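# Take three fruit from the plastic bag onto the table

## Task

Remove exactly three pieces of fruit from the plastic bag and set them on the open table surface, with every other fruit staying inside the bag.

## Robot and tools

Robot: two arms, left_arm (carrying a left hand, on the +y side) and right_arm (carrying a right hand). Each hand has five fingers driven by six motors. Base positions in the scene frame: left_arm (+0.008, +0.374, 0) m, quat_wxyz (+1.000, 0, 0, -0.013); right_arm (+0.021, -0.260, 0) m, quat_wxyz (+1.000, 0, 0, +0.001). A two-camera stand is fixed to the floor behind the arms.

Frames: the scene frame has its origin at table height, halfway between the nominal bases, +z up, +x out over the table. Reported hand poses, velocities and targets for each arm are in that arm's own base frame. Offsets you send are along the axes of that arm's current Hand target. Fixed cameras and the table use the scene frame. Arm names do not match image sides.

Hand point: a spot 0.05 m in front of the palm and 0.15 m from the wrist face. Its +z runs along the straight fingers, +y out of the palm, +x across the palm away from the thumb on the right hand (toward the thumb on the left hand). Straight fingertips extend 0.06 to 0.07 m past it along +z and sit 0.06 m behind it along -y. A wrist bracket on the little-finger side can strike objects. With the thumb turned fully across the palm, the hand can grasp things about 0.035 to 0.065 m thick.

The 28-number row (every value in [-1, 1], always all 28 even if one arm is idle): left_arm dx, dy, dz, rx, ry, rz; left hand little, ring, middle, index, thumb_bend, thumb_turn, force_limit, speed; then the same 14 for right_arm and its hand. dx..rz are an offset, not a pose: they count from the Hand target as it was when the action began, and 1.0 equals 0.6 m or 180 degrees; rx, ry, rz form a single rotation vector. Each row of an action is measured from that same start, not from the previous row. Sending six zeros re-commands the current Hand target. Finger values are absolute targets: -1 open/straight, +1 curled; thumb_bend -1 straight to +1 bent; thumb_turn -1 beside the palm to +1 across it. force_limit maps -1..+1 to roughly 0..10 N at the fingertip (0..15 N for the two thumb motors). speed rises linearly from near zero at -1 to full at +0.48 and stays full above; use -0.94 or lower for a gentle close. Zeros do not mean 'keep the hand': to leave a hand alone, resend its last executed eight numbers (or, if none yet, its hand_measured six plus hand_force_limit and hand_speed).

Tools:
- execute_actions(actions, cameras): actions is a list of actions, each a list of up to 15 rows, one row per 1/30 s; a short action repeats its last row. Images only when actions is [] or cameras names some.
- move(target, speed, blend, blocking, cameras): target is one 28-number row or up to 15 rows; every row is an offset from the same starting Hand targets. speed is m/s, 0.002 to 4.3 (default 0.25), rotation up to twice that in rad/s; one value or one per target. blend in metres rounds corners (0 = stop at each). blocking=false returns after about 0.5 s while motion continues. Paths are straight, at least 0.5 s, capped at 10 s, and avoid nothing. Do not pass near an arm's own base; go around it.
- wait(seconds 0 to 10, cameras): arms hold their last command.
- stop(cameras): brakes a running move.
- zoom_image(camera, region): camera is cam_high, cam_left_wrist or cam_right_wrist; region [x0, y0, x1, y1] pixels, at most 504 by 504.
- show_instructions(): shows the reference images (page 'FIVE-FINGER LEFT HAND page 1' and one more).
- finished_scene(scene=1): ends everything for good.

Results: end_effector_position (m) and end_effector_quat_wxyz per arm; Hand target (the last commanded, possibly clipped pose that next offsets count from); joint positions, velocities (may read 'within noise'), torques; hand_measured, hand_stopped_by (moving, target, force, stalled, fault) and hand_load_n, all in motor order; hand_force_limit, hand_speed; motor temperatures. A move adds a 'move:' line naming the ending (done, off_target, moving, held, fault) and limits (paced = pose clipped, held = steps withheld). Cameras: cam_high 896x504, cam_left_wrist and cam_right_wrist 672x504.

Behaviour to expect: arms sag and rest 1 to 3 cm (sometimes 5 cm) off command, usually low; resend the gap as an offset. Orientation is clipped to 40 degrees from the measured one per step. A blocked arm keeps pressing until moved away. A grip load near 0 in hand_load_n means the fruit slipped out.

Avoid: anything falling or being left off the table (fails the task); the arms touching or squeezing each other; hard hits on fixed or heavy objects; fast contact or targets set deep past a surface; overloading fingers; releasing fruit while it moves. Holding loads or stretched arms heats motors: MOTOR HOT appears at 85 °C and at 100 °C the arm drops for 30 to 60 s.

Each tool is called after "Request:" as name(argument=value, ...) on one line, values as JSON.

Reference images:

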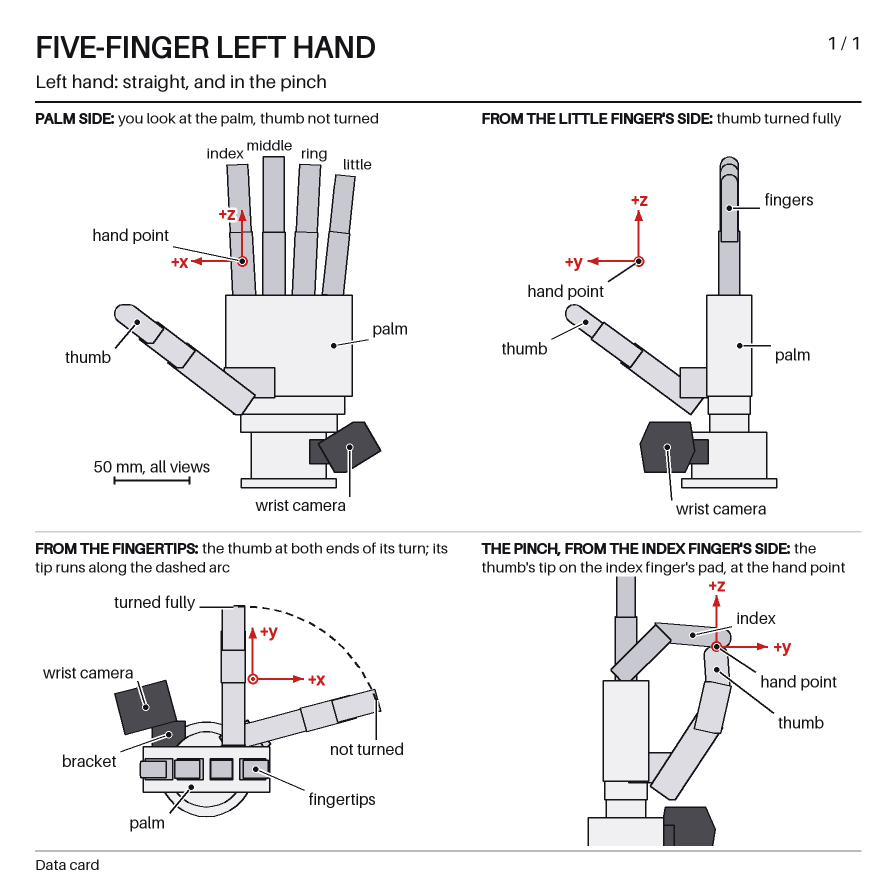

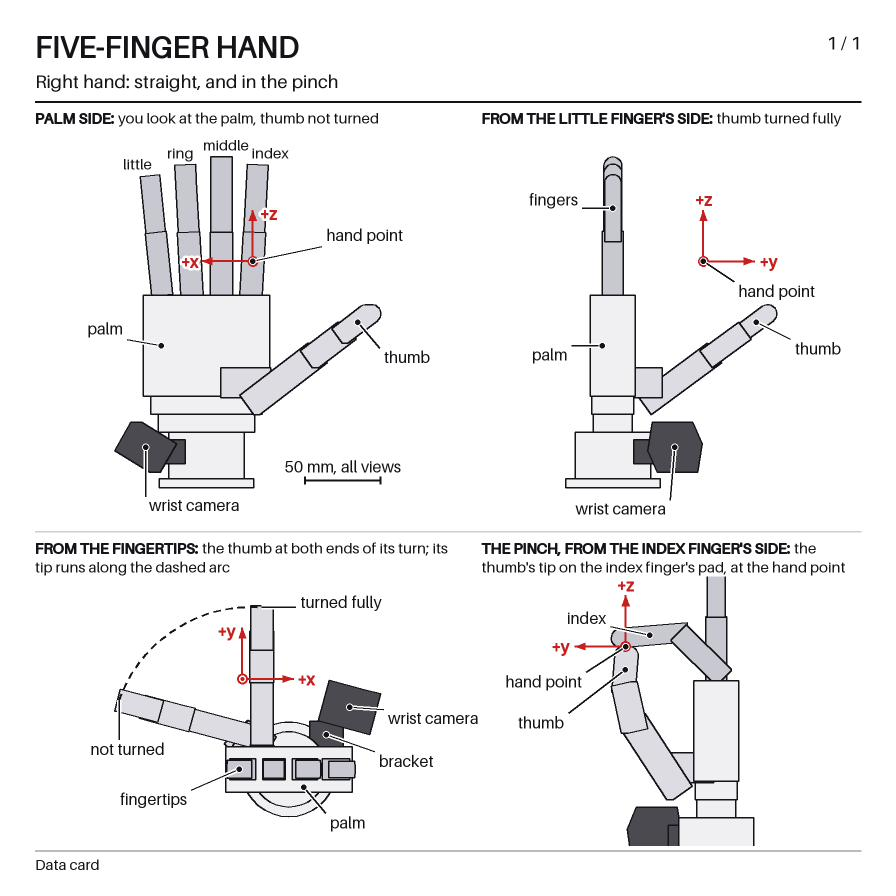

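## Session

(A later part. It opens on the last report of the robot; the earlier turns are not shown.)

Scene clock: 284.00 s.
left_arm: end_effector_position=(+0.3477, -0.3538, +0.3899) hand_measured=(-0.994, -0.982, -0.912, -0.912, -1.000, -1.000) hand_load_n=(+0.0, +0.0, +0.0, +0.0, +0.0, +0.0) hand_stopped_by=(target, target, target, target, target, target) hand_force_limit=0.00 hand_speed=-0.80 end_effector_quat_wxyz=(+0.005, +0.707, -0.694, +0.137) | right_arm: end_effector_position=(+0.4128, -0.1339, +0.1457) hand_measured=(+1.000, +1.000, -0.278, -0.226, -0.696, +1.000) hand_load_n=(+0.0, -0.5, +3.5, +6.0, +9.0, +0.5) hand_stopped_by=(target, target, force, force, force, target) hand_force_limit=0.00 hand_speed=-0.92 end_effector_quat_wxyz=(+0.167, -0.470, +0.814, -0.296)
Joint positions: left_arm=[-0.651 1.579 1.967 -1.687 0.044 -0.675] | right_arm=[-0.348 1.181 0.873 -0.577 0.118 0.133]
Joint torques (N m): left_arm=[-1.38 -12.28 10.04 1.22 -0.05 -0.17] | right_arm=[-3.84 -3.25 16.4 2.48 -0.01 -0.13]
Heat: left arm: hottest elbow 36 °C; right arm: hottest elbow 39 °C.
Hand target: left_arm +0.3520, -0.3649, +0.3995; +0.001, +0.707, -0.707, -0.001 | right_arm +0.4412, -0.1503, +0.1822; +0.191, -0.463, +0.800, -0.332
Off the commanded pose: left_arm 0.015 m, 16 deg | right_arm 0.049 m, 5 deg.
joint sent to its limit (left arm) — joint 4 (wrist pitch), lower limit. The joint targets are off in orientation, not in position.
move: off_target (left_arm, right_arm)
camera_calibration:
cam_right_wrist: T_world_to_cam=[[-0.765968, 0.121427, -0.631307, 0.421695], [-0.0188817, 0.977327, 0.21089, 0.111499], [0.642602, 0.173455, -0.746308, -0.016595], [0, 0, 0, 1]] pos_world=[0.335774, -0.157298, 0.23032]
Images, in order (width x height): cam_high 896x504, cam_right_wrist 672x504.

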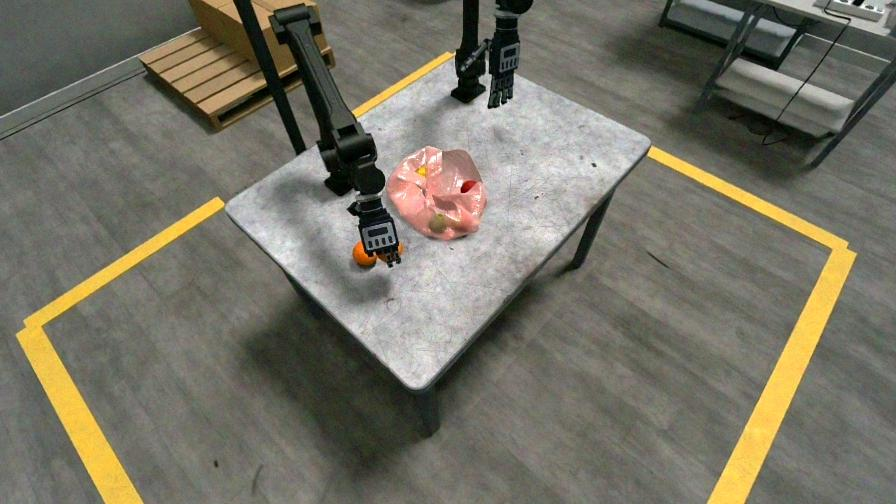

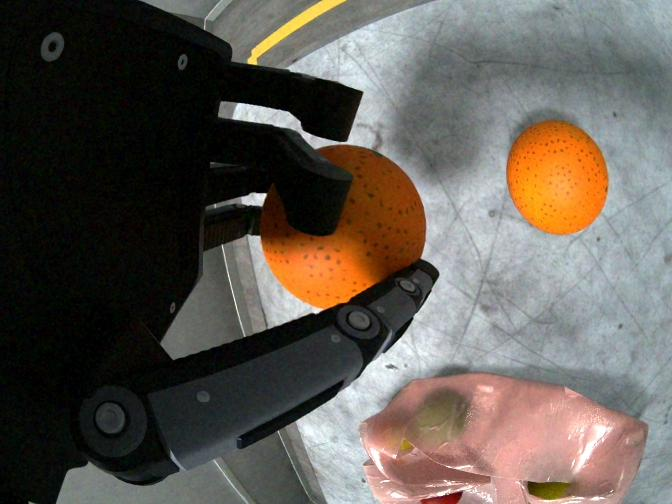

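Request:
move(target=[[0,0,0,0,0,0,-1,-1,-1,-1,-1,-1,0,-0.8,0.0083,0.1481,0.1277,0,0,0,1,1,0.1,0.1,-0.2,1,0,-0.92]], speed=0.08, cameras=["cam_right_wrist"])

Scene clock: 286.43 s.
left_arm: end_effector_position=(+0.3477, -0.3538, +0.3899) hand_measured=(-0.994, -0.982, -0.912, -0.912, -1.000, -1.000) hand_load_n=(+0.0, +0.5, +0.0, +0.0, +0.0, +0.0) hand_stopped_by=(target, target, target, target, target, target) hand_force_limit=0.00 hand_speed=-0.80 end_effector_quat_wxyz=(+0.005, +0.707, -0.694, +0.137) | right_arm: end_effector_position=(+0.4297, -0.1425, +0.0649) hand_measured=(+1.000, +1.000, -0.278, -0.226, -0.696, +1.000) hand_load_n=(+0.0, -0.5, +3.5, +6.0, +9.0, +0.5) hand_stopped_by=(target, target, force, force, force, target) hand_force_limit=0.00 hand_speed=-0.92 end_effector_quat_wxyz=(+0.190, -0.463, +0.804, -0.321)
Joint positions: left_arm=[-0.651 1.579 1.967 -1.687 0.044 -0.675] | right_arm=[-0.356 1.31 0.717 -0.22 0.108 0.126]
Joint torques (N m): left_arm=[-1.08 -12.34 10.07 1.22 -0.06 -0.18] | right_arm=[-4.84 -3.9 8.51 2.69 -0.02 -0.13]
Heat: left arm: hottest elbow 36 °C; right arm: hottest elbow 39 °C.
Hand target: left_arm +0.3520, -0.3649, +0.3995; +0.001, +0.707, -0.707, -0.001 | right_arm +0.4312, -0.1504, +0.0652; +0.191, -0.463, +0.800, -0.332
Off the commanded pose: left_arm 0.015 m, 16 deg | right_arm 0.008 m, 1 deg.
joint sent to its limit (left arm) — joint 4 (wrist pitch), lower limit. The joint targets are off in orientation, not in position.
move: off_target (left_arm)
camera_calibration:
cam_right_wrist: T_world_to_cam=[[-0.722247, 0.103606, -0.683831, 0.366776], [-0.0359789, 0.98175, 0.186744, 0.146761], [0.690699, 0.159478, -0.705338, -0.111639], [0, 0, 0, 1]] pos_world=[0.347292, -0.164279, 0.144663]
Images, in order (width x height): cam_right_wrist 672x504.

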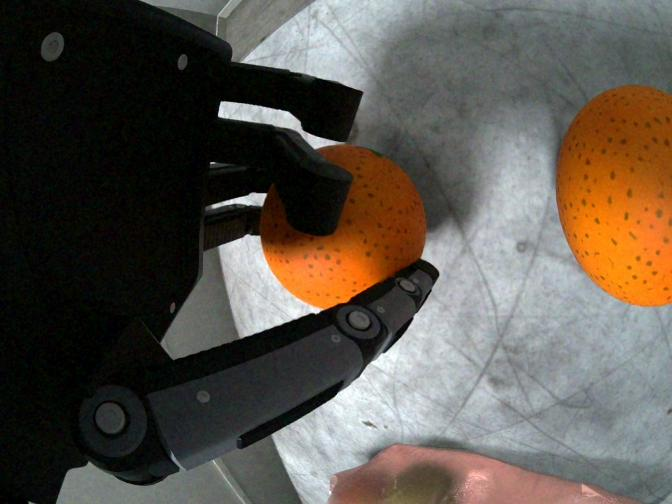

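Request:
move(target=[[0,0,0,0,0,0,-1,-1,-1,-1,-1,-1,0,-0.8,0,0.0295,0.0295,0,0,0,1,1,0.1,0.1,-0.2,1,0,-0.92]], speed=0.03, cameras=["cam_right_wrist"])

Scene clock: 288.13 s.
left_arm: end_effector_position=(+0.3477, -0.3538, +0.3899) hand_measured=(-0.994, -0.982, -0.912, -0.912, -1.000, -1.000) hand_load_n=(+0.0, +0.0, +0.0, +0.0, +0.0, +0.0) hand_stopped_by=(target, target, target, target, target, target) hand_force_limit=0.00 hand_speed=-0.80 end_effector_quat_wxyz=(+0.005, +0.707, -0.694, +0.137) | right_arm: end_effector_position=(+0.4329, -0.1436, +0.0451) hand_measured=(+1.000, +1.000, -0.278, -0.226, -0.696, +1.000) hand_load_n=(+0.0, -0.5, +3.5, +5.5, +9.0, +0.5) hand_stopped_by=(target, target, force, force, force, target) hand_force_limit=0.00 hand_speed=-0.92 end_effector_quat_wxyz=(+0.194, -0.462, +0.802, -0.325)
Joint positions: left_arm=[-0.651 1.579 1.967 -1.687 0.044 -0.675] | right_arm=[-0.356 1.354 0.688 -0.134 0.108 0.126]
Joint torques (N m): left_arm=[-1.44 -12.45 9.96 1.21 -0.06 -0.18] | right_arm=[-4.78 -4.07 7.76 2.85 -0.02 -0.16]
Heat: left arm: hottest elbow 36 °C; right arm: hottest elbow 39 °C.
Hand target: left_arm +0.3520, -0.3649, +0.3995; +0.001, +0.707, -0.707, -0.001 | right_arm +0.4312, -0.1505, +0.0402; +0.191, -0.463, +0.800, -0.332
Off the commanded pose: left_arm 0.015 m, 16 deg | right_arm 0.009 m, 1 deg.
joint sent to its limit (left arm) — joint 4 (wrist pitch), lower limit. The joint targets are off in orientation, not in position.
move: off_target (left_arm)
camera_calibration:
cam_right_wrist: T_world_to_cam=[[-0.714102, 0.100587, -0.692777, 0.352097], [-0.0381728, 0.982556, 0.182009, 0.152959], [0.699, 0.156418, -0.697806, -0.131912], [0, 0, 0, 1]] pos_world=[0.349479, -0.165074, 0.124035]
Images, in order (width x height): cam_right_wrist 672x504.

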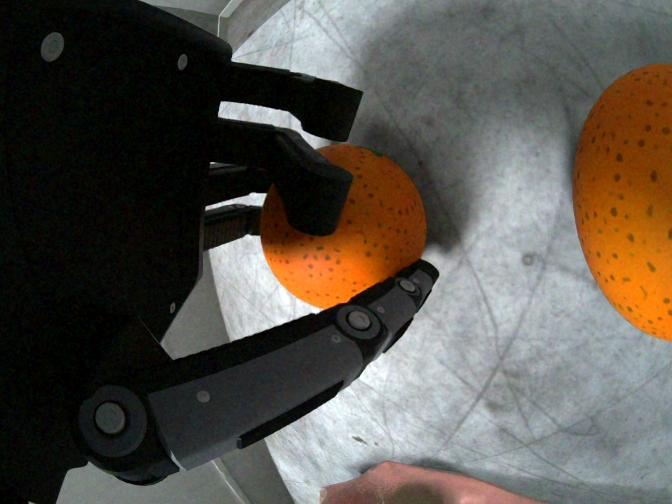

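Request:
move(target=[[0,0,0,0,0,0,-1,-1,-1,-1,-1,-1,0,-0.8,0,0.0075,0.0075,0,0,0,1,1,0.1,0.1,-0.2,1,0,-0.92]], speed=0.02)

Request:
zoom_image(camera="cam_right_wrist", region=[220, 120, 460, 340])

Scene clock: 289.47 s.
left_arm: end_effector_position=(+0.3477, -0.3538, +0.3899) hand_measured=(-0.994, -0.982, -0.912, -0.912, -1.000, -1.000) hand_load_n=(+0.0, +0.0, +0.0, +0.0, +0.0, +0.0) hand_stopped_by=(target, target, target, target, target, target) hand_force_limit=0.00 hand_speed=-0.80 end_effector_quat_wxyz=(+0.005, +0.707, -0.694, +0.137) | right_arm: end_effector_position=(+0.4352, -0.1445, +0.0442) hand_measured=(+1.000, +1.000, -0.278, -0.226, -0.696, +1.000) hand_load_n=(+0.0, -0.5, +3.0, +5.5, +9.5, +0.0) hand_stopped_by=(target, target, force, force, force, target) hand_force_limit=0.00 hand_speed=-0.92 end_effector_quat_wxyz=(+0.197, -0.460, +0.800, -0.330)
Joint positions: left_arm=[-0.651 1.579 1.967 -1.687 0.044 -0.675] | right_arm=[-0.356 1.359 0.682 -0.111 0.108 0.126]
Joint torques (N m): left_arm=[-1.08 -12.28 10.07 1.18 -0.07 -0.17] | right_arm=[-4.72 -4.13 7.25 2.81 0.03 -0.14]
Heat: left arm: hottest elbow 36 °C; right arm: hottest elbow 39 °C.
Hand target: left_arm +0.3520, -0.3649, +0.3995; +0.001, +0.707, -0.707, -0.001 | right_arm +0.4311, -0.1505, +0.0338; +0.191, -0.463, +0.800, -0.332
Off the commanded pose: left_arm 0.015 m, 16 deg | right_arm 0.013 m, 1 deg.
joint sent to its limit (left arm) — joint 4 (wrist pitch), lower limit. The joint targets are off in orientation, not in position.
move: off_target (left_arm, right_arm)

Scaled by 2.100 from the camera's 672x504 image, which has a finer 960x720 frame.
This view is cut from an older image: the scene may have changed since it was taken.

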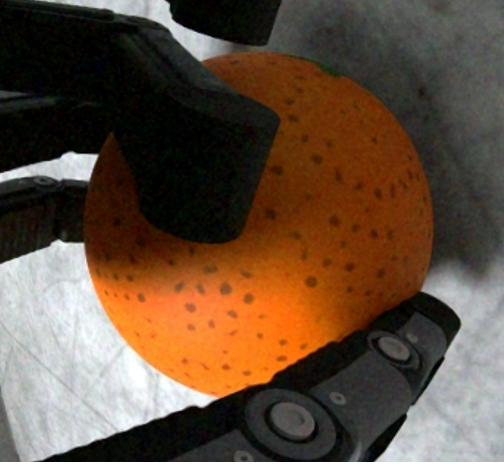

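Request:
move(target=[[0,0,0,0,0,0,-1,-1,-1,-1,-1,-1,0,-0.8,0,-0.006,-0.006,0,0,0,1,1,-0.45,-0.45,-0.9,1,0,-0.9]], speed=0.02)

Request:
wait(seconds=1.5, cameras=["cam_right_wrist"])

Scene clock: 291.70 s.
left_arm: end_effector_position=(+0.3477, -0.3538, +0.3899) hand_measured=(-0.994, -0.982, -0.912, -0.912, -1.000, -1.000) hand_load_n=(+0.0, +0.0, +0.0, +0.0, +0.0, +0.0) hand_stopped_by=(target, target, target, target, target, target) hand_force_limit=0.00 hand_speed=-0.80 end_effector_quat_wxyz=(+0.005, +0.707, -0.694, +0.137) | right_arm: end_effector_position=(+0.4344, -0.1459, +0.0440) hand_measured=(+1.000, +1.000, -0.450, -0.450, -0.900, +1.000) hand_load_n=(+0.0, +0.0, +0.0, +0.0, +0.0, +0.0) hand_stopped_by=(target, target, target, target, target, target) hand_force_limit=0.00 hand_speed=-0.90 end_effector_quat_wxyz=(+0.196, -0.463, +0.799, -0.331)
Joint positions: left_arm=[-0.651 1.579 1.967 -1.687 0.044 -0.675] | right_arm=[-0.359 1.359 0.682 -0.111 0.108 0.117]
Joint torques (N m): left_arm=[-1.2 -12.22 9.99 1.2 -0.06 -0.18] | right_arm=[-4.31 -4.89 8.12 2 0.04 -0.09]
Heat: left arm: hottest elbow 36 °C; right arm: hottest elbow 38 °C.
Hand target: left_arm +0.3520, -0.3649, +0.3995; +0.001, +0.707, -0.707, -0.001 | right_arm +0.4311, -0.1505, +0.0389; +0.191, -0.463, +0.800, -0.332
Off the commanded pose: left_arm 0.015 m, 16 deg | right_arm 0.008 m, 1 deg.
joint sent to its limit (left arm) — joint 4 (wrist pitch), lower limit. The joint targets are off in orientation, not in position.
move: off_target (left_arm)

Scene clock: 293.20 s.
left_arm: end_effector_position=(+0.3477, -0.3538, +0.3899) hand_measured=(-0.994, -0.982, -0.912, -0.912, -1.000, -1.000) hand_load_n=(+0.0, +0.0, +0.0, +0.0, +0.0, +0.0) hand_stopped_by=(target, target, target, target, target, target) hand_force_limit=0.00 hand_speed=-0.80 end_effector_quat_wxyz=(+0.005, +0.707, -0.694, +0.137) | right_arm: end_effector_position=(+0.4344, -0.1459, +0.0440) hand_measured=(+1.000, +1.000, -0.450, -0.450, -0.900, +1.000) hand_load_n=(+0.0, +0.0, +0.0, +0.0, +0.0, +0.0) hand_stopped_by=(target, target, target, target, target, target) hand_force_limit=0.00 hand_speed=-0.90 end_effector_quat_wxyz=(+0.196, -0.463, +0.799, -0.331)
Joint positions: left_arm=[-0.651 1.579 1.967 -1.687 0.044 -0.675] | right_arm=[-0.359 1.359 0.682 -0.111 0.108 0.117]
Joint torques (N m): left_arm=[-1.2 -12.4 10 1.24 -0.06 -0.17] | right_arm=[-3.43 -5.66 7.91 2.06 -0.02 -0.12]
Motor temperatures (°C): left_arm=[24 30 37 32 26 23] | right_arm=[35 24 38 26 25 27]
Heat: left arm: hottest elbow 37 °C; right arm: hottest elbow 38 °C.
Hand target: left_arm +0.3520, -0.3649, +0.3995; +0.001, +0.707, -0.707, -0.001 | right_arm +0.4311, -0.1505, +0.0389; +0.191, -0.463, +0.800, -0.332
Off the commanded pose: left_arm 0.015 m, 16 deg | right_arm 0.008 m, 1 deg.
wait: 1.50 s; at rest by 0.17 s
camera_calibration:
cam_right_wrist: T_world_to_cam=[[-0.708159, 0.0904268, -0.700239, 0.348928], [-0.0439568, 0.984194, 0.17155, 0.158636], [0.704683, 0.152265, -0.692991, -0.136658], [0, 0, 0, 1]] pos_world=[0.35037, -0.166873, 0.122416]
Images, in order (width x height): cam_right_wrist 672x504.

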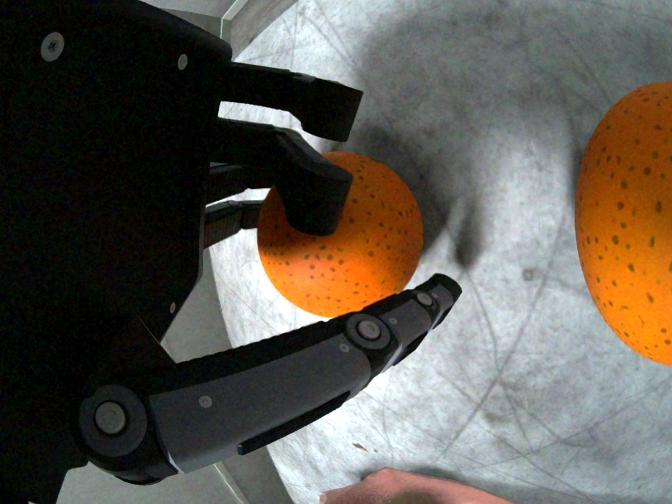

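Request:
move(target=[[0,0,0,0,0,0,-1,-1,-1,-1,-1,-1,0,-0.8,0,0,0,0,0,0,1,1,-0.8,-0.8,-1,1,0,-0.4],[0,0,0,0,0,0,-1,-1,-1,-1,-1,-1,0,-0.8,-0.0167,-0.138,-0.0975,0,0,0,1,1,-0.8,-0.8,-1,1,0,-0.4]], speed=0.08, cameras=["cam_right_wrist","cam_high"])

Scene clock: 296.57 s.
left_arm: end_effector_position=(+0.3477, -0.3538, +0.3899) hand_measured=(-0.994, -0.982, -0.912, -0.912, -1.000, -1.000) hand_load_n=(+0.0, +0.0, +0.0, +0.0, +0.0, +0.0) hand_stopped_by=(target, target, target, target, target, target) hand_force_limit=0.00 hand_speed=-0.80 end_effector_quat_wxyz=(+0.005, +0.707, -0.694, +0.137) | right_arm: end_effector_position=(+0.4248, -0.1434, +0.1011) hand_measured=(+1.000, +1.000, -0.800, -0.800, -1.000, +1.000) hand_load_n=(+0.0, +0.0, +0.0, +0.0, +0.0, +0.0) hand_stopped_by=(target, target, target, target, target, target) hand_force_limit=0.00 hand_speed=-0.40 end_effector_quat_wxyz=(+0.171, -0.468, +0.812, -0.304)
Joint positions: left_arm=[-0.651 1.579 1.967 -1.687 0.044 -0.675] | right_arm=[-0.359 1.263 0.808 -0.412 0.116 0.124]
Joint torques (N m): left_arm=[-1.26 -12.22 10.02 1.24 -0.05 -0.18] | right_arm=[-2.08 -6.3 15.82 1.33 0.19 0.09]
Heat: left arm: hottest elbow 37 °C; right arm: hottest elbow 38 °C.
Hand target: left_arm +0.3520, -0.3649, +0.3995; +0.001, +0.707, -0.707, -0.001 | right_arm +0.4511, -0.1501, +0.1387; +0.191, -0.463, +0.800, -0.332
Off the commanded pose: left_arm 0.015 m, 16 deg | right_arm 0.046 m, 4 deg.
joint sent to its limit (left arm) — joint 4 (wrist pitch), lower limit. The joint targets are off in orientation, not in position.
move: off_target (left_arm, right_arm)
camera_calibration:
cam_right_wrist: T_world_to_cam=[[-0.756328, 0.116497, -0.643736, 0.400365], [-0.0196533, 0.979526, 0.200356, 0.13215], [0.653897, 0.164187, -0.738553, -0.0627768], [0, 0, 0, 1]] pos_world=[0.346454, -0.165778, 0.184889]
Images, in order (width x height): cam_high 896x504, cam_right_wrist 672x504.

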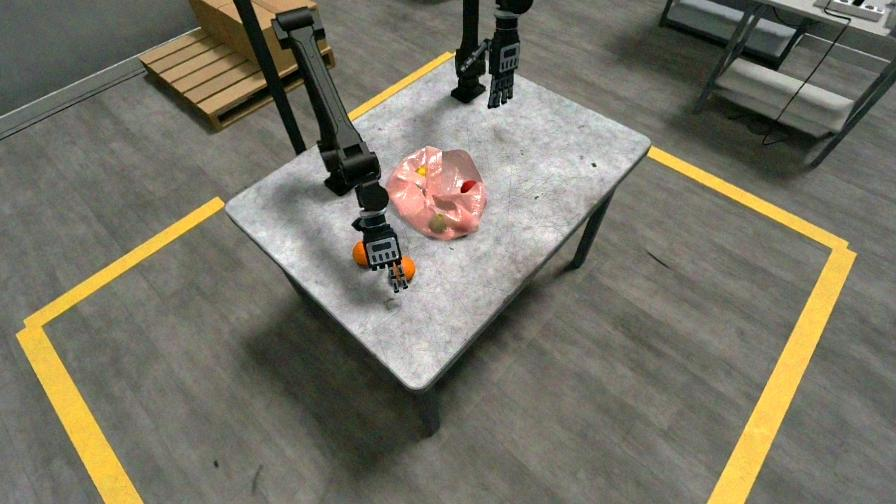

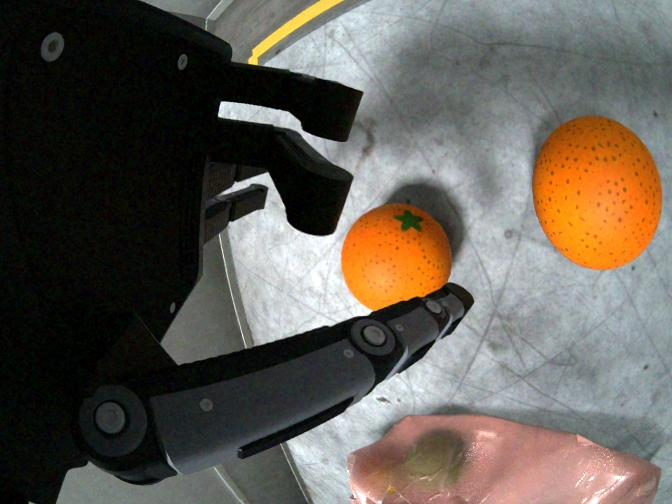

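Request:
move(target=[0,0,0,0,0,0,-1,-1,-1,-1,-1,-1,0,-0.8,-0.0833,-0.0825,-0.0825,0,0,0,1,1,-0.38,-0.38,-0.75,1,0,-0.4], speed=0.15, cameras=["cam_left_wrist"])

Request:
zoom_image(camera="cam_left_wrist", region=[100, 100, 500, 504])

Scene clock: 298.67 s.
left_arm: end_effector_position=(+0.3477, -0.3538, +0.3899) hand_measured=(-0.994, -0.982, -0.912, -0.912, -1.000, -1.000) hand_load_n=(+0.0, +0.0, +0.0, +0.0, +0.0, +0.0) hand_stopped_by=(target, target, target, target, target, target) hand_force_limit=0.00 hand_speed=-0.80 end_effector_quat_wxyz=(+0.005, +0.707, -0.694, +0.137) | right_arm: end_effector_position=(+0.4516, -0.1052, +0.1715) hand_measured=(+1.000, +1.000, -0.380, -0.380, -0.750, +1.000) hand_load_n=(+0.0, +0.0, +0.0, +0.0, +0.0, +0.0) hand_stopped_by=(target, target, target, target, target, target) hand_force_limit=0.00 hand_speed=-0.40 end_effector_quat_wxyz=(+0.167, -0.473, +0.807, -0.310)
Joint positions: left_arm=[-0.651 1.579 1.967 -1.687 0.044 -0.675] | right_arm=[-0.232 1.231 0.978 -0.623 0.205 0.204]
Joint torques (N m): left_arm=[-1.2 -12.45 9.98 1.25 -0.06 -0.17] | right_arm=[-2.43 -4.95 16.83 1.39 0.28 0.11]
Heat: left arm: hottest elbow 37 °C; right arm: hottest elbow 39 °C.
Hand target: left_arm +0.3520, -0.3649, +0.3995; +0.001, +0.707, -0.707, -0.001 | right_arm +0.4761, -0.1068, +0.2088; +0.191, -0.463, +0.800, -0.332
Off the commanded pose: left_arm 0.015 m, 16 deg | right_arm 0.044 m, 4 deg.
joint sent to its limit (left arm) — joint 4 (wrist pitch), lower limit. The joint targets are off in orientation, not in position.
move: off_target (left_arm, right_arm)
camera_calibration:
cam_left_wrist: T_world_to_cam=[[0.95708, -0.214467, 0.194942, -0.484062], [-0.289673, -0.729649, 0.619437, -0.399073], [0.00939065, -0.64932, -0.760457, 0.173839], [0, 0, 0, 1]] pos_world=[0.346053, -0.282121, 0.473762]
Images, in order (width x height): cam_left_wrist 672x504.

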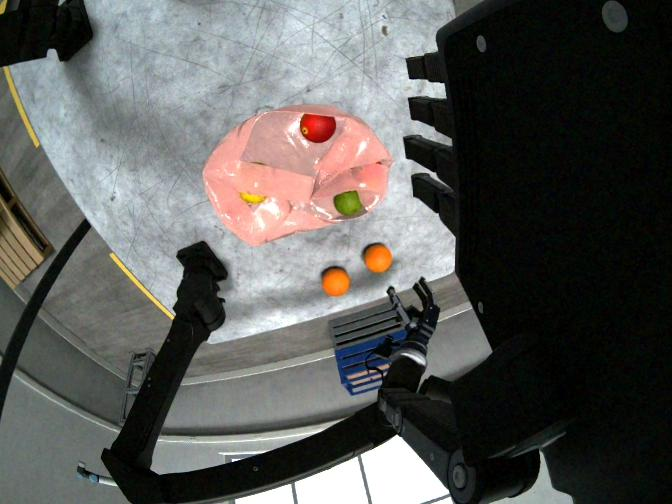

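Scaled by 1.248 from the camera's 672x504 image, which has a finer 960x720 frame.

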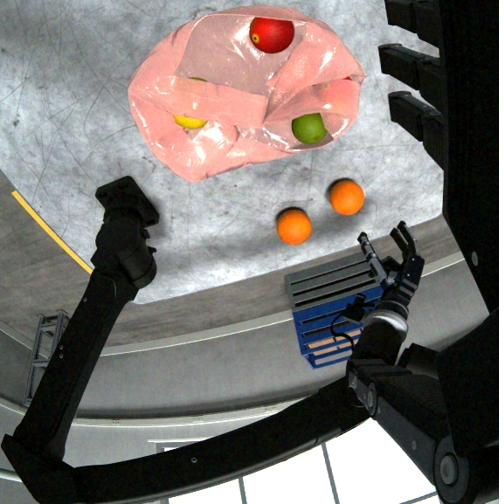

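Request:
zoom_image(camera="cam_left_wrist", region=[190, 90, 410, 260])

Scaled by 2.291 from the camera's 672x504 image, which has a finer 960x720 frame.

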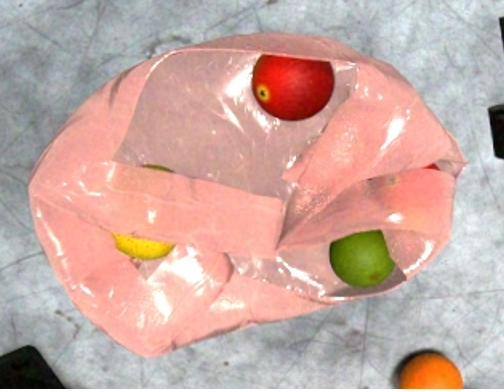

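Request:
move(target=[0,0,0,0,0,0,-1,-1,-1,-1,-1,-1,0,-0.8,-0.4367,0.3175,-0.2728,0,0.1375,0.1375,1,1,-0.38,-0.38,-0.75,1,0,-0.4], speed=0.18, cameras=["cam_right_wrist","cam_high"])

Request:
zoom_image(camera="cam_high", region=[360, 110, 520, 260])

Scene clock: 302.57 s.
left_arm: end_effector_position=(+0.3477, -0.3538, +0.3899) hand_measured=(-0.994, -0.982, -0.912, -0.912, -1.000, -1.000) hand_load_n=(+0.0, +0.0, +0.0, +0.0, +0.0, +0.0) hand_stopped_by=(target, target, target, target, target, target) hand_force_limit=0.00 hand_speed=-0.80 end_effector_quat_wxyz=(+0.005, +0.707, -0.694, +0.137) | right_arm: end_effector_position=(+0.3999, +0.0745, +0.1630) hand_measured=(+1.000, +1.000, -0.380, -0.380, -0.750, +1.000) hand_load_n=(+0.0, +0.0, +0.0, +0.0, +0.0, +0.0) hand_stopped_by=(target, target, target, target, target, target) hand_force_limit=0.00 hand_speed=-0.40 end_effector_quat_wxyz=(+0.102, -0.383, +0.844, -0.361)
Joint positions: left_arm=[-0.651 1.579 1.967 -1.687 0.044 -0.675] | right_arm=[0.377 1.228 0.984 -1.03 0.719 0.983]
Joint torques (N m): left_arm=[-1.26 -12.22 10 1.2 -0.06 -0.18] | right_arm=[-5.25 -5.48 9.25 2.03 0.39 -0.14]
Heat: left arm: hottest elbow 37 °C; right arm: hottest elbow 39 °C.
Hand target: left_arm +0.3520, -0.3649, +0.3995; +0.001, +0.707, -0.707, -0.001 | right_arm +0.4035, +0.0713, +0.1694; +0.113, -0.380, +0.843, -0.363 (not the last commanded pose)
Off the commanded pose: left_arm 0.015 m, 16 deg | right_arm 0.173 m, 22 deg.
joint sent to its limit (left arm) — joint 4 (wrist pitch), lower limit. The joint targets are off in orientation, not in position.
move: held (right_arm; a check stopped the path), off_target (left_arm); limits=held
pose unreachable (right arm): on one or more control steps of this call, first in action 0 (counted from 0), this arm could not follow its commanded pose, so it was not sent that pose on those steps. It may still have moved: this result reports where it is.
cause: moving toward the commanded pose would bring a part of the arm too close to another arm (a part of this arm just beyond joint 3 (elbow) and a part of the left arm just beyond its joint 6 (wrist roll), 41 mm apart when this arm was first held).
camera_calibration:
cam_right_wrist: T_world_to_cam=[[-0.729911, 0.217941, -0.647867, 0.378482], [0.208749, 0.973601, 0.0923327, -0.167573], [0.650887, -0.0678467, -0.756137, -0.0152629], [0, 0, 0, 1]] pos_world=[0.321173, 0.0796275, 0.249137]
Images, in order (width x height): cam_high 896x504, cam_right_wrist 672x504.

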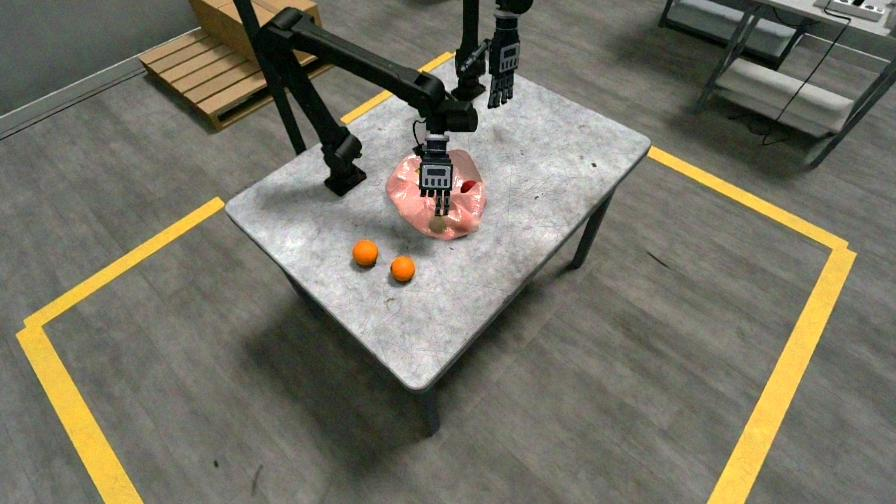

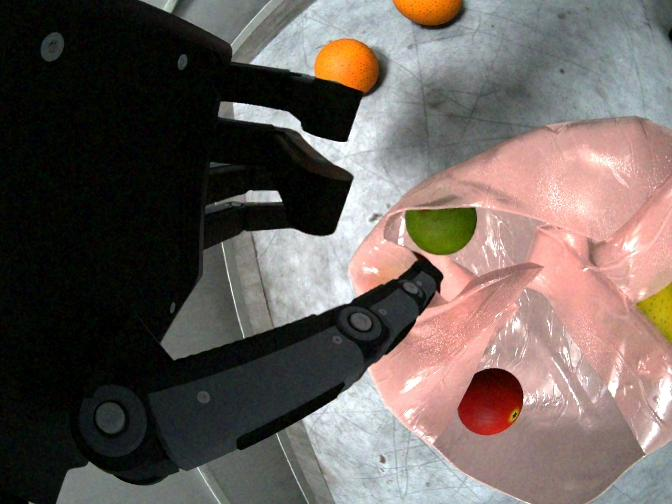

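Scaled by 3.150.

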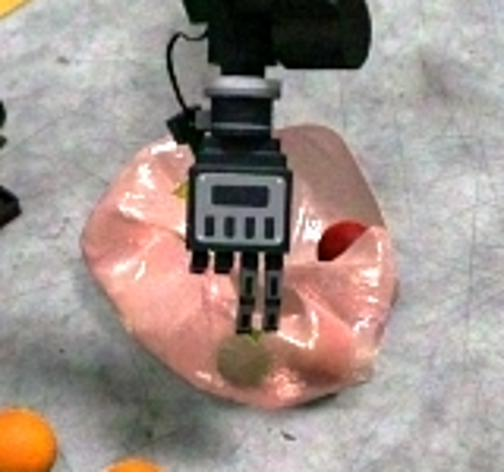

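Request:
move(target=[-0.3,0,-0.05,0,0,0,-1,-1,-1,-1,-1,-1,0,-0.8,0,0,0,0,0,0,1,1,-0.38,-0.38,-0.75,1,0,-0.4], speed=0.2, cameras=["cam_left_wrist","cam_high"])

Scene clock: 305.47 s.
left_arm: end_effector_position=(+0.3539, -0.1879, +0.4241) hand_measured=(-0.994, -0.982, -0.912, -0.912, -1.000, -1.000) hand_load_n=(+0.0, +0.0, +0.0, +0.0, +0.0, +0.0) hand_stopped_by=(target, target, target, target, target, target) hand_force_limit=0.00 hand_speed=-0.80 end_effector_quat_wxyz=(-0.050, +0.703, -0.688, +0.172) | right_arm: end_effector_position=(+0.3998, +0.0745, +0.1630) hand_measured=(+1.000, +1.000, -0.380, -0.380, -0.750, +1.000) hand_load_n=(+0.0, +0.0, +0.0, +0.0, +0.0, +0.0) hand_stopped_by=(target, target, target, target, target, target) hand_force_limit=0.00 hand_speed=-0.40 end_effector_quat_wxyz=(+0.101, -0.384, +0.844, -0.361)
Joint positions: left_arm=[-0.334 1.352 1.823 -1.687 0.056 -0.365] | right_arm=[0.377 1.228 0.984 -1.03 0.719 0.982]
Joint torques (N m): left_arm=[-0.03 -10.64 7.13 1.33 -0.06 0.08] | right_arm=[-3.49 -5.3 9.35 1.76 0.34 -0.15]
Heat: left arm: hottest elbow 37 °C; right arm: hottest elbow 39 °C.
Hand target: left_arm +0.3520, -0.1849, +0.4295; +0.001, +0.707, -0.707, +0.000 | right_arm +0.4035, +0.0713, +0.1694; +0.113, -0.380, +0.843, -0.363
Off the commanded pose: left_arm 0.006 m, 21 deg | right_arm 0.008 m, 1 deg.
joint sent to its limit (left arm) — joint 4 (wrist pitch), lower limit. The joint targets are off in orientation, not in position.
move: off_target (left_arm)
camera_calibration:
cam_left_wrist: T_world_to_cam=[[0.929189, -0.203733, 0.308385, -0.497255], [-0.350289, -0.751624, 0.55889, -0.254366], [0.117925, -0.627338, -0.769766, 0.277215], [0, 0, 0, 1]] pos_world=[0.340251, -0.118588, 0.508899]
Images, in order (width x height): cam_high 896x504, cam_left_wrist 672x504.

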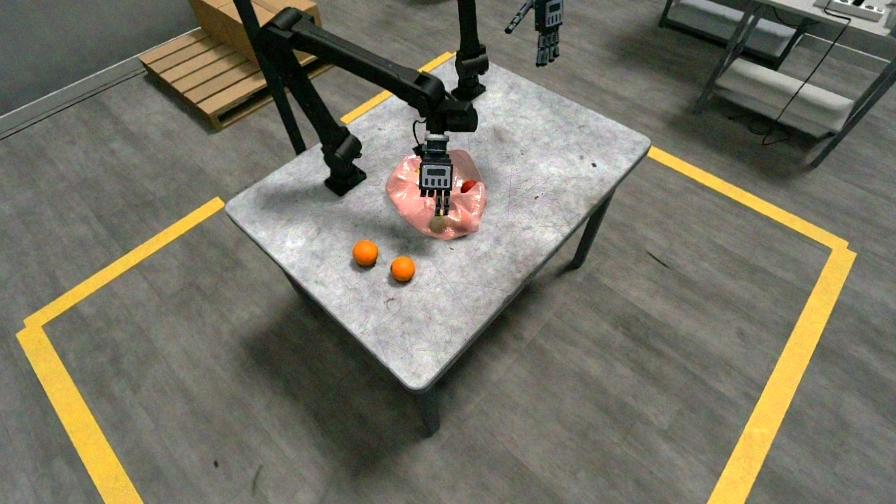

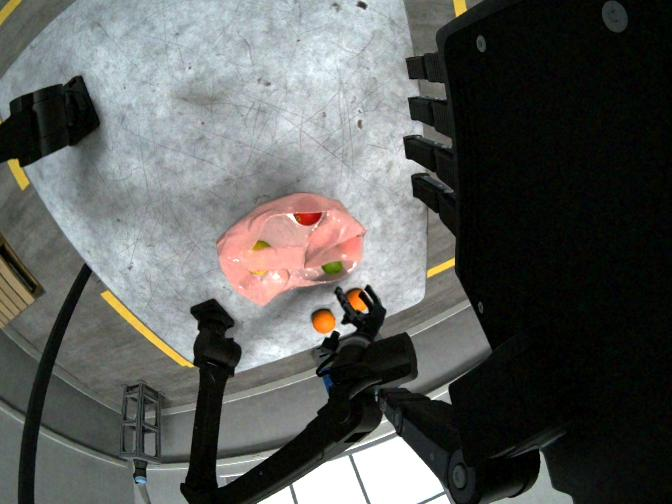

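Request:
move(target=[0,0,0,0,0,0,-1,-1,-1,-1,-1,-1,0,-0.8,-0.1948,0.1557,-0.1658,-0.0023,0.0657,0.1035,1,1,-0.38,-0.38,-0.75,1,0,-0.4], speed=0.15, cameras=["cam_right_wrist","cam_high"])

Request:
zoom_image(camera="cam_right_wrist", region=[200, 120, 600, 504])

Scene clock: 309.13 s.
left_arm: end_effector_position=(+0.3539, -0.1879, +0.4241) hand_measured=(-0.994, -0.982, -0.912, -0.912, -1.000, -1.000) hand_load_n=(+0.0, +0.0, +0.0, +0.0, +0.0, +0.0) hand_stopped_by=(target, target, target, target, target, target) hand_force_limit=0.00 hand_speed=-0.80 end_effector_quat_wxyz=(-0.050, +0.703, -0.688, +0.172) | right_arm: end_effector_position=(+0.3735, +0.2347, +0.1459) hand_measured=(+1.000, +1.000, -0.380, -0.380, -0.750, +1.000) hand_load_n=(+0.0, +0.0, +0.0, +0.0, +0.0, +0.0) hand_stopped_by=(target, target, target, target, target, target) hand_force_limit=0.00 hand_speed=-0.40 end_effector_quat_wxyz=(+0.065, -0.206, +0.898, -0.382)
Joint positions: left_arm=[-0.334 1.352 1.823 -1.687 0.056 -0.365] | right_arm=[0.788 1.606 1.309 -1.648 0.72 2.049]
Joint torques (N m): left_arm=[-0.15 -10.52 7.13 1.37 -0.05 0.06] | right_arm=[-1.96 -8.18 14.06 -0.49 0.38 0.12]
Heat: left arm: hottest elbow 37 °C; right arm: hottest elbow 39 °C.
Hand target: left_arm +0.3520, -0.1850, +0.4286; -0.053, +0.701, -0.689, +0.177 (not the last commanded pose) | right_arm +0.3850, +0.2500, +0.1648; +0.082, -0.200, +0.902, -0.374
Off the commanded pose: left_arm 0.006 m, 21 deg | right_arm 0.027 m, 2 deg.
move: off_target (left_arm, right_arm)
camera_calibration:
cam_right_wrist: T_world_to_cam=[[-0.552371, 0.466942, -0.690544, 0.194747], [0.541515, 0.830794, 0.128617, -0.412461], [0.633757, -0.302895, -0.711763, 0.0549996], [0, 0, 0, 1]] pos_world=[0.29607, 0.268394, 0.226677]
Images, in order (width x height): cam_high 896x504, cam_right_wrist 672x504.

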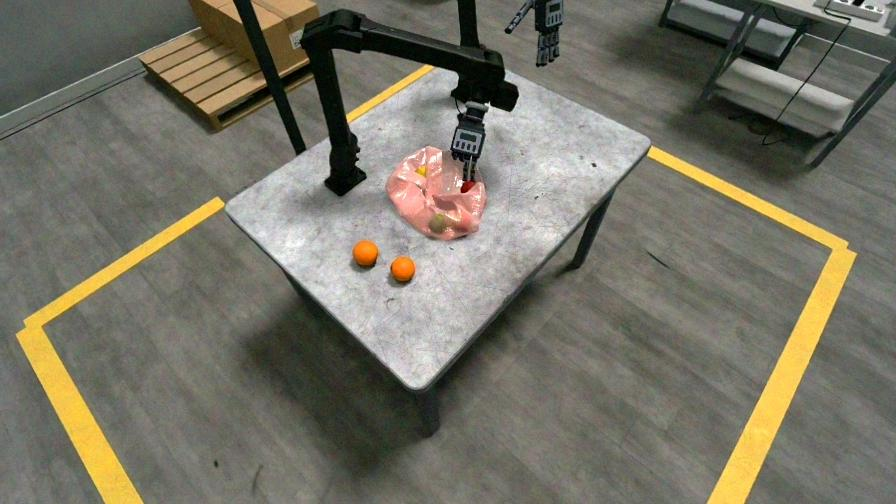

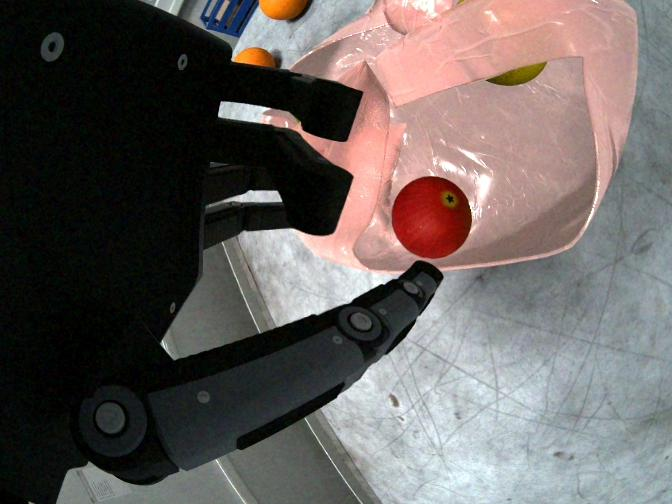

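Scaled by 1.260 from the camera's 672x504 image, which has a finer 960x720 frame.

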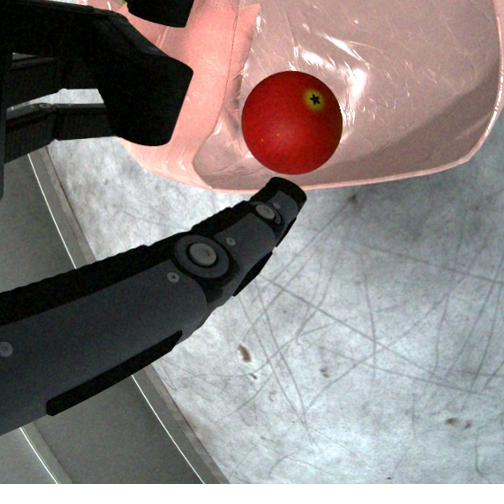

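Request:
move(target=[0,0,0,0,0,0,-1,-1,-1,-1,-1,-1,0,-0.8,0.0293,0.0745,0.1022,0,0,0,1,1,-0.38,-0.38,-0.75,1,0,-0.4], speed=0.08, cameras=["cam_right_wrist"])

Request:
zoom_image(camera="cam_right_wrist", region=[200, 80, 600, 380])

Scene clock: 311.53 s.
left_arm: end_effector_position=(+0.3539, -0.1879, +0.4241) hand_measured=(-0.994, -0.982, -0.912, -0.912, -1.000, -1.000) hand_load_n=(+0.0, +0.0, +0.0, +0.0, +0.0, +0.0) hand_stopped_by=(target, target, target, target, target, target) hand_force_limit=0.00 hand_speed=-0.80 end_effector_quat_wxyz=(-0.050, +0.703, -0.688, +0.172) | right_arm: end_effector_position=(+0.3733, +0.2345, +0.0933) hand_measured=(+1.000, +1.000, -0.380, -0.380, -0.750, +1.000) hand_load_n=(+0.0, +0.0, +0.0, +0.0, +0.0, +0.0) hand_stopped_by=(target, target, target, target, target, target) hand_force_limit=0.00 hand_speed=-0.40 end_effector_quat_wxyz=(+0.082, -0.199, +0.903, -0.371)
Joint positions: left_arm=[-0.334 1.352 1.823 -1.687 0.056 -0.365] | right_arm=[0.788 1.626 1.19 -1.464 0.72 2.049]
Joint torques (N m): left_arm=[-0.03 -10.7 7.12 1.35 -0.06 0.08] | right_arm=[-3.14 -8.35 7.41 0.75 0.53 0.04]
Heat: left arm: hottest elbow 37 °C; right arm: hottest elbow 39 °C.
Hand target: left_arm +0.3520, -0.1850, +0.4286; -0.053, +0.701, -0.689, +0.177 | right_arm +0.3740, +0.2319, +0.0900; +0.082, -0.200, +0.902, -0.374
Off the commanded pose: left_arm 0.006 m, 1 deg | right_arm 0.004 m, 0 deg.
move: done
camera_calibration:
cam_right_wrist: T_world_to_cam=[[-0.530343, 0.489135, -0.692448, 0.145102], [0.536697, 0.825974, 0.172402, -0.406603], [0.656272, -0.280202, -0.700567, 0.00280978], [0, 0, 0, 1]] pos_world=[0.293333, 0.265657, 0.172543]
Images, in order (width x height): cam_right_wrist 672x504.

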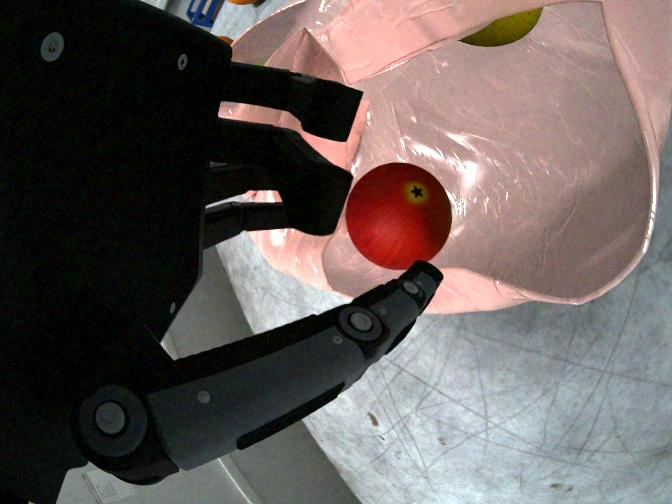

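Scaled by 1.260 from the camera's 672x504 image, which has a finer 960x720 frame.

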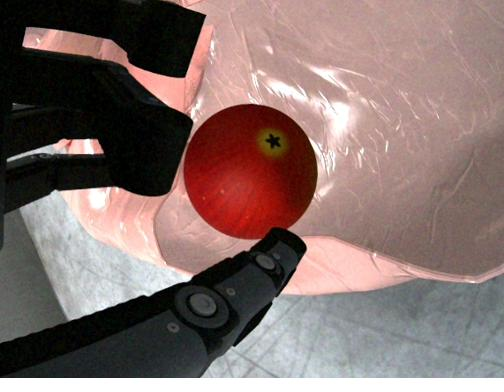

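Request:
move(target=[0,0,0,0,0,0,-1,-1,-1,-1,-1,-1,0,-0.8,0.0058,-0.0018,0.0019,0,-0.059,-0.059,1,1,-0.38,-0.38,-0.75,1,0,-0.4], speed=0.08, cameras=["cam_right_wrist"])

Request:
zoom_image(camera="cam_right_wrist", region=[200, 80, 600, 380])

Scene clock: 315.53 s.
left_arm: end_effector_position=(+0.3539, -0.1879, +0.4241) hand_measured=(-0.994, -0.982, -0.912, -0.912, -1.000, -1.000) hand_load_n=(+0.0, +0.0, +0.0, +0.0, +0.0, +0.0) hand_stopped_by=(target, target, target, target, target, target) hand_force_limit=0.00 hand_speed=-0.80 end_effector_quat_wxyz=(-0.050, +0.703, -0.688, +0.172) | right_arm: end_effector_position=(+0.3678, +0.2324, +0.0840) hand_measured=(+1.000, +1.000, -0.380, -0.380, -0.750, +1.000) hand_load_n=(+0.0, +0.0, +0.0, +0.0, +0.0, +0.0) hand_stopped_by=(target, target, target, target, target, target) hand_force_limit=0.00 hand_speed=-0.40 end_effector_quat_wxyz=(+0.121, -0.318, +0.868, -0.362)
Joint positions: left_arm=[-0.334 1.352 1.823 -1.687 0.056 -0.365] | right_arm=[0.788 1.529 1.058 -1.212 0.776 1.703]
Joint torques (N m): left_arm=[-0.21 -10.58 7.15 1.35 -0.07 0.08] | right_arm=[-3.84 -9.35 7.39 1.03 0.55 -0.08]
Heat: left arm: hottest elbow 37 °C; right arm: hottest elbow 39 °C.
Hand target: left_arm +0.3520, -0.1850, +0.4286; -0.053, +0.701, -0.689, +0.177 | right_arm +0.3714, +0.2289, +0.0899; +0.130, -0.316, +0.868, -0.360
Off the commanded pose: left_arm 0.006 m, 1 deg | right_arm 0.008 m, 1 deg.
move: done
camera_calibration:
cam_right_wrist: T_world_to_cam=[[-0.648111, 0.326234, -0.688131, 0.217671], [0.30929, 0.938478, 0.153618, -0.3412], [0.695911, -0.113271, -0.709139, -0.0533456], [0, 0, 0, 1]] pos_world=[0.283729, 0.243154, 0.164371]
Images, in order (width x height): cam_right_wrist 672x504.

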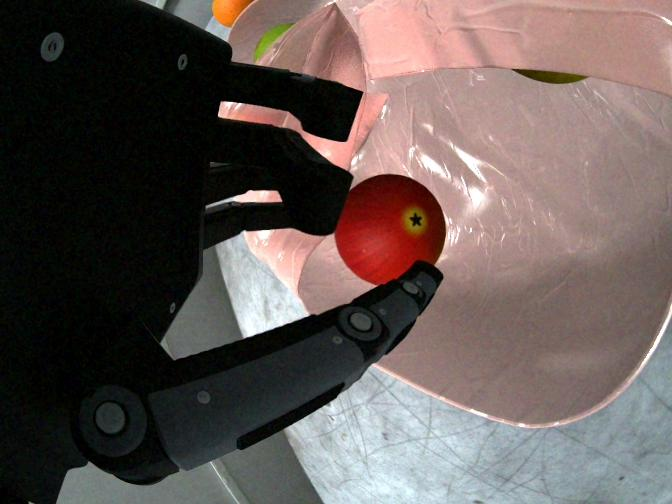

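Scaled by 1.260 from the camera's 672x504 image, which has a finer 960x720 frame.

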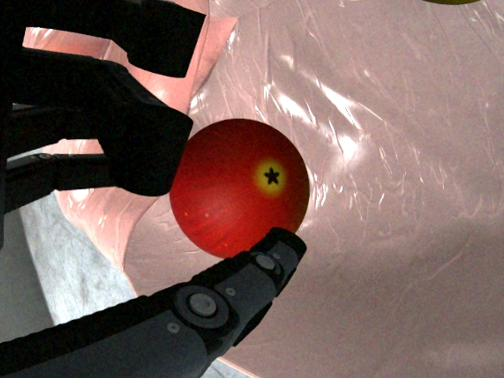

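Request:
move(target=[0,0,0,0,0,0,-1,-1,-1,-1,-1,-1,0,-0.8,-0.0035,0.0387,0.0367,0,0,0,1,1,-0.38,-0.38,-0.75,1,0,-0.4], speed=0.05, cameras=["cam_right_wrist"])

Request:
zoom_image(camera="cam_right_wrist", region=[200, 80, 600, 380])

Scene clock: 317.20 s.
left_arm: end_effector_position=(+0.3539, -0.1879, +0.4241) hand_measured=(-0.994, -0.982, -0.912, -0.912, -1.000, -1.000) hand_load_n=(+0.0, +0.0, +0.0, +0.0, +0.0, +0.0) hand_stopped_by=(target, target, target, target, target, target) hand_force_limit=0.00 hand_speed=-0.80 end_effector_quat_wxyz=(-0.050, +0.703, -0.688, +0.172) | right_arm: end_effector_position=(+0.3695, +0.2340, +0.0609) hand_measured=(+1.000, +1.000, -0.380, -0.380, -0.750, +1.000) hand_load_n=(+0.0, +0.0, +0.0, +0.0, +0.0, +0.0) hand_stopped_by=(target, target, target, target, target, target) hand_force_limit=0.00 hand_speed=-0.40 end_effector_quat_wxyz=(+0.129, -0.314, +0.870, -0.358)
Joint positions: left_arm=[-0.334 1.352 1.823 -1.687 0.056 -0.365] | right_arm=[0.788 1.554 1.017 -1.126 0.776 1.703]
Joint torques (N m): left_arm=[-0.15 -10.64 7.16 1.36 -0.05 0.08] | right_arm=[-3.84 -7.36 7.27 1.2 0.58 -0.11]
Heat: left arm: hottest elbow 37 °C; right arm: hottest elbow 39 °C.
Hand target: left_arm +0.3520, -0.1850, +0.4286; -0.053, +0.701, -0.689, +0.177 | right_arm +0.3724, +0.2308, +0.0579; +0.130, -0.316, +0.868, -0.360
Off the commanded pose: left_arm 0.006 m, 1 deg | right_arm 0.005 m, 0 deg.
move: done
camera_calibration:
cam_right_wrist: T_world_to_cam=[[-0.638208, 0.336124, -0.692613, 0.196628], [0.306902, 0.936158, 0.171521, -0.339363], [0.706047, -0.103098, -0.70062, -0.0772911], [0, 0, 0, 1]] pos_world=[0.284212, 0.243637, 0.140244]
Images, in order (width x height): cam_right_wrist 672x504.

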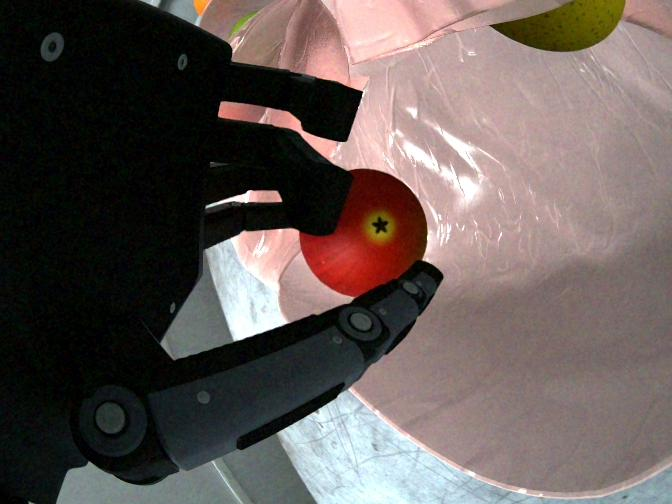

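Scaled by 1.260 from the camera's 672x504 image, which has a finer 960x720 frame.

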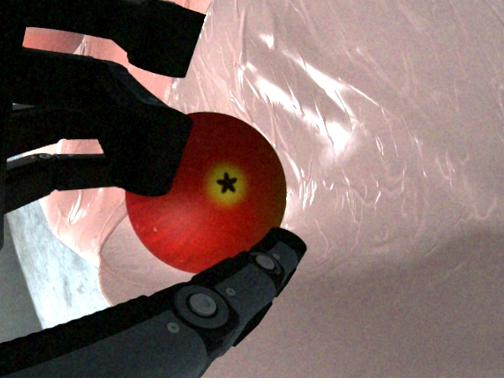

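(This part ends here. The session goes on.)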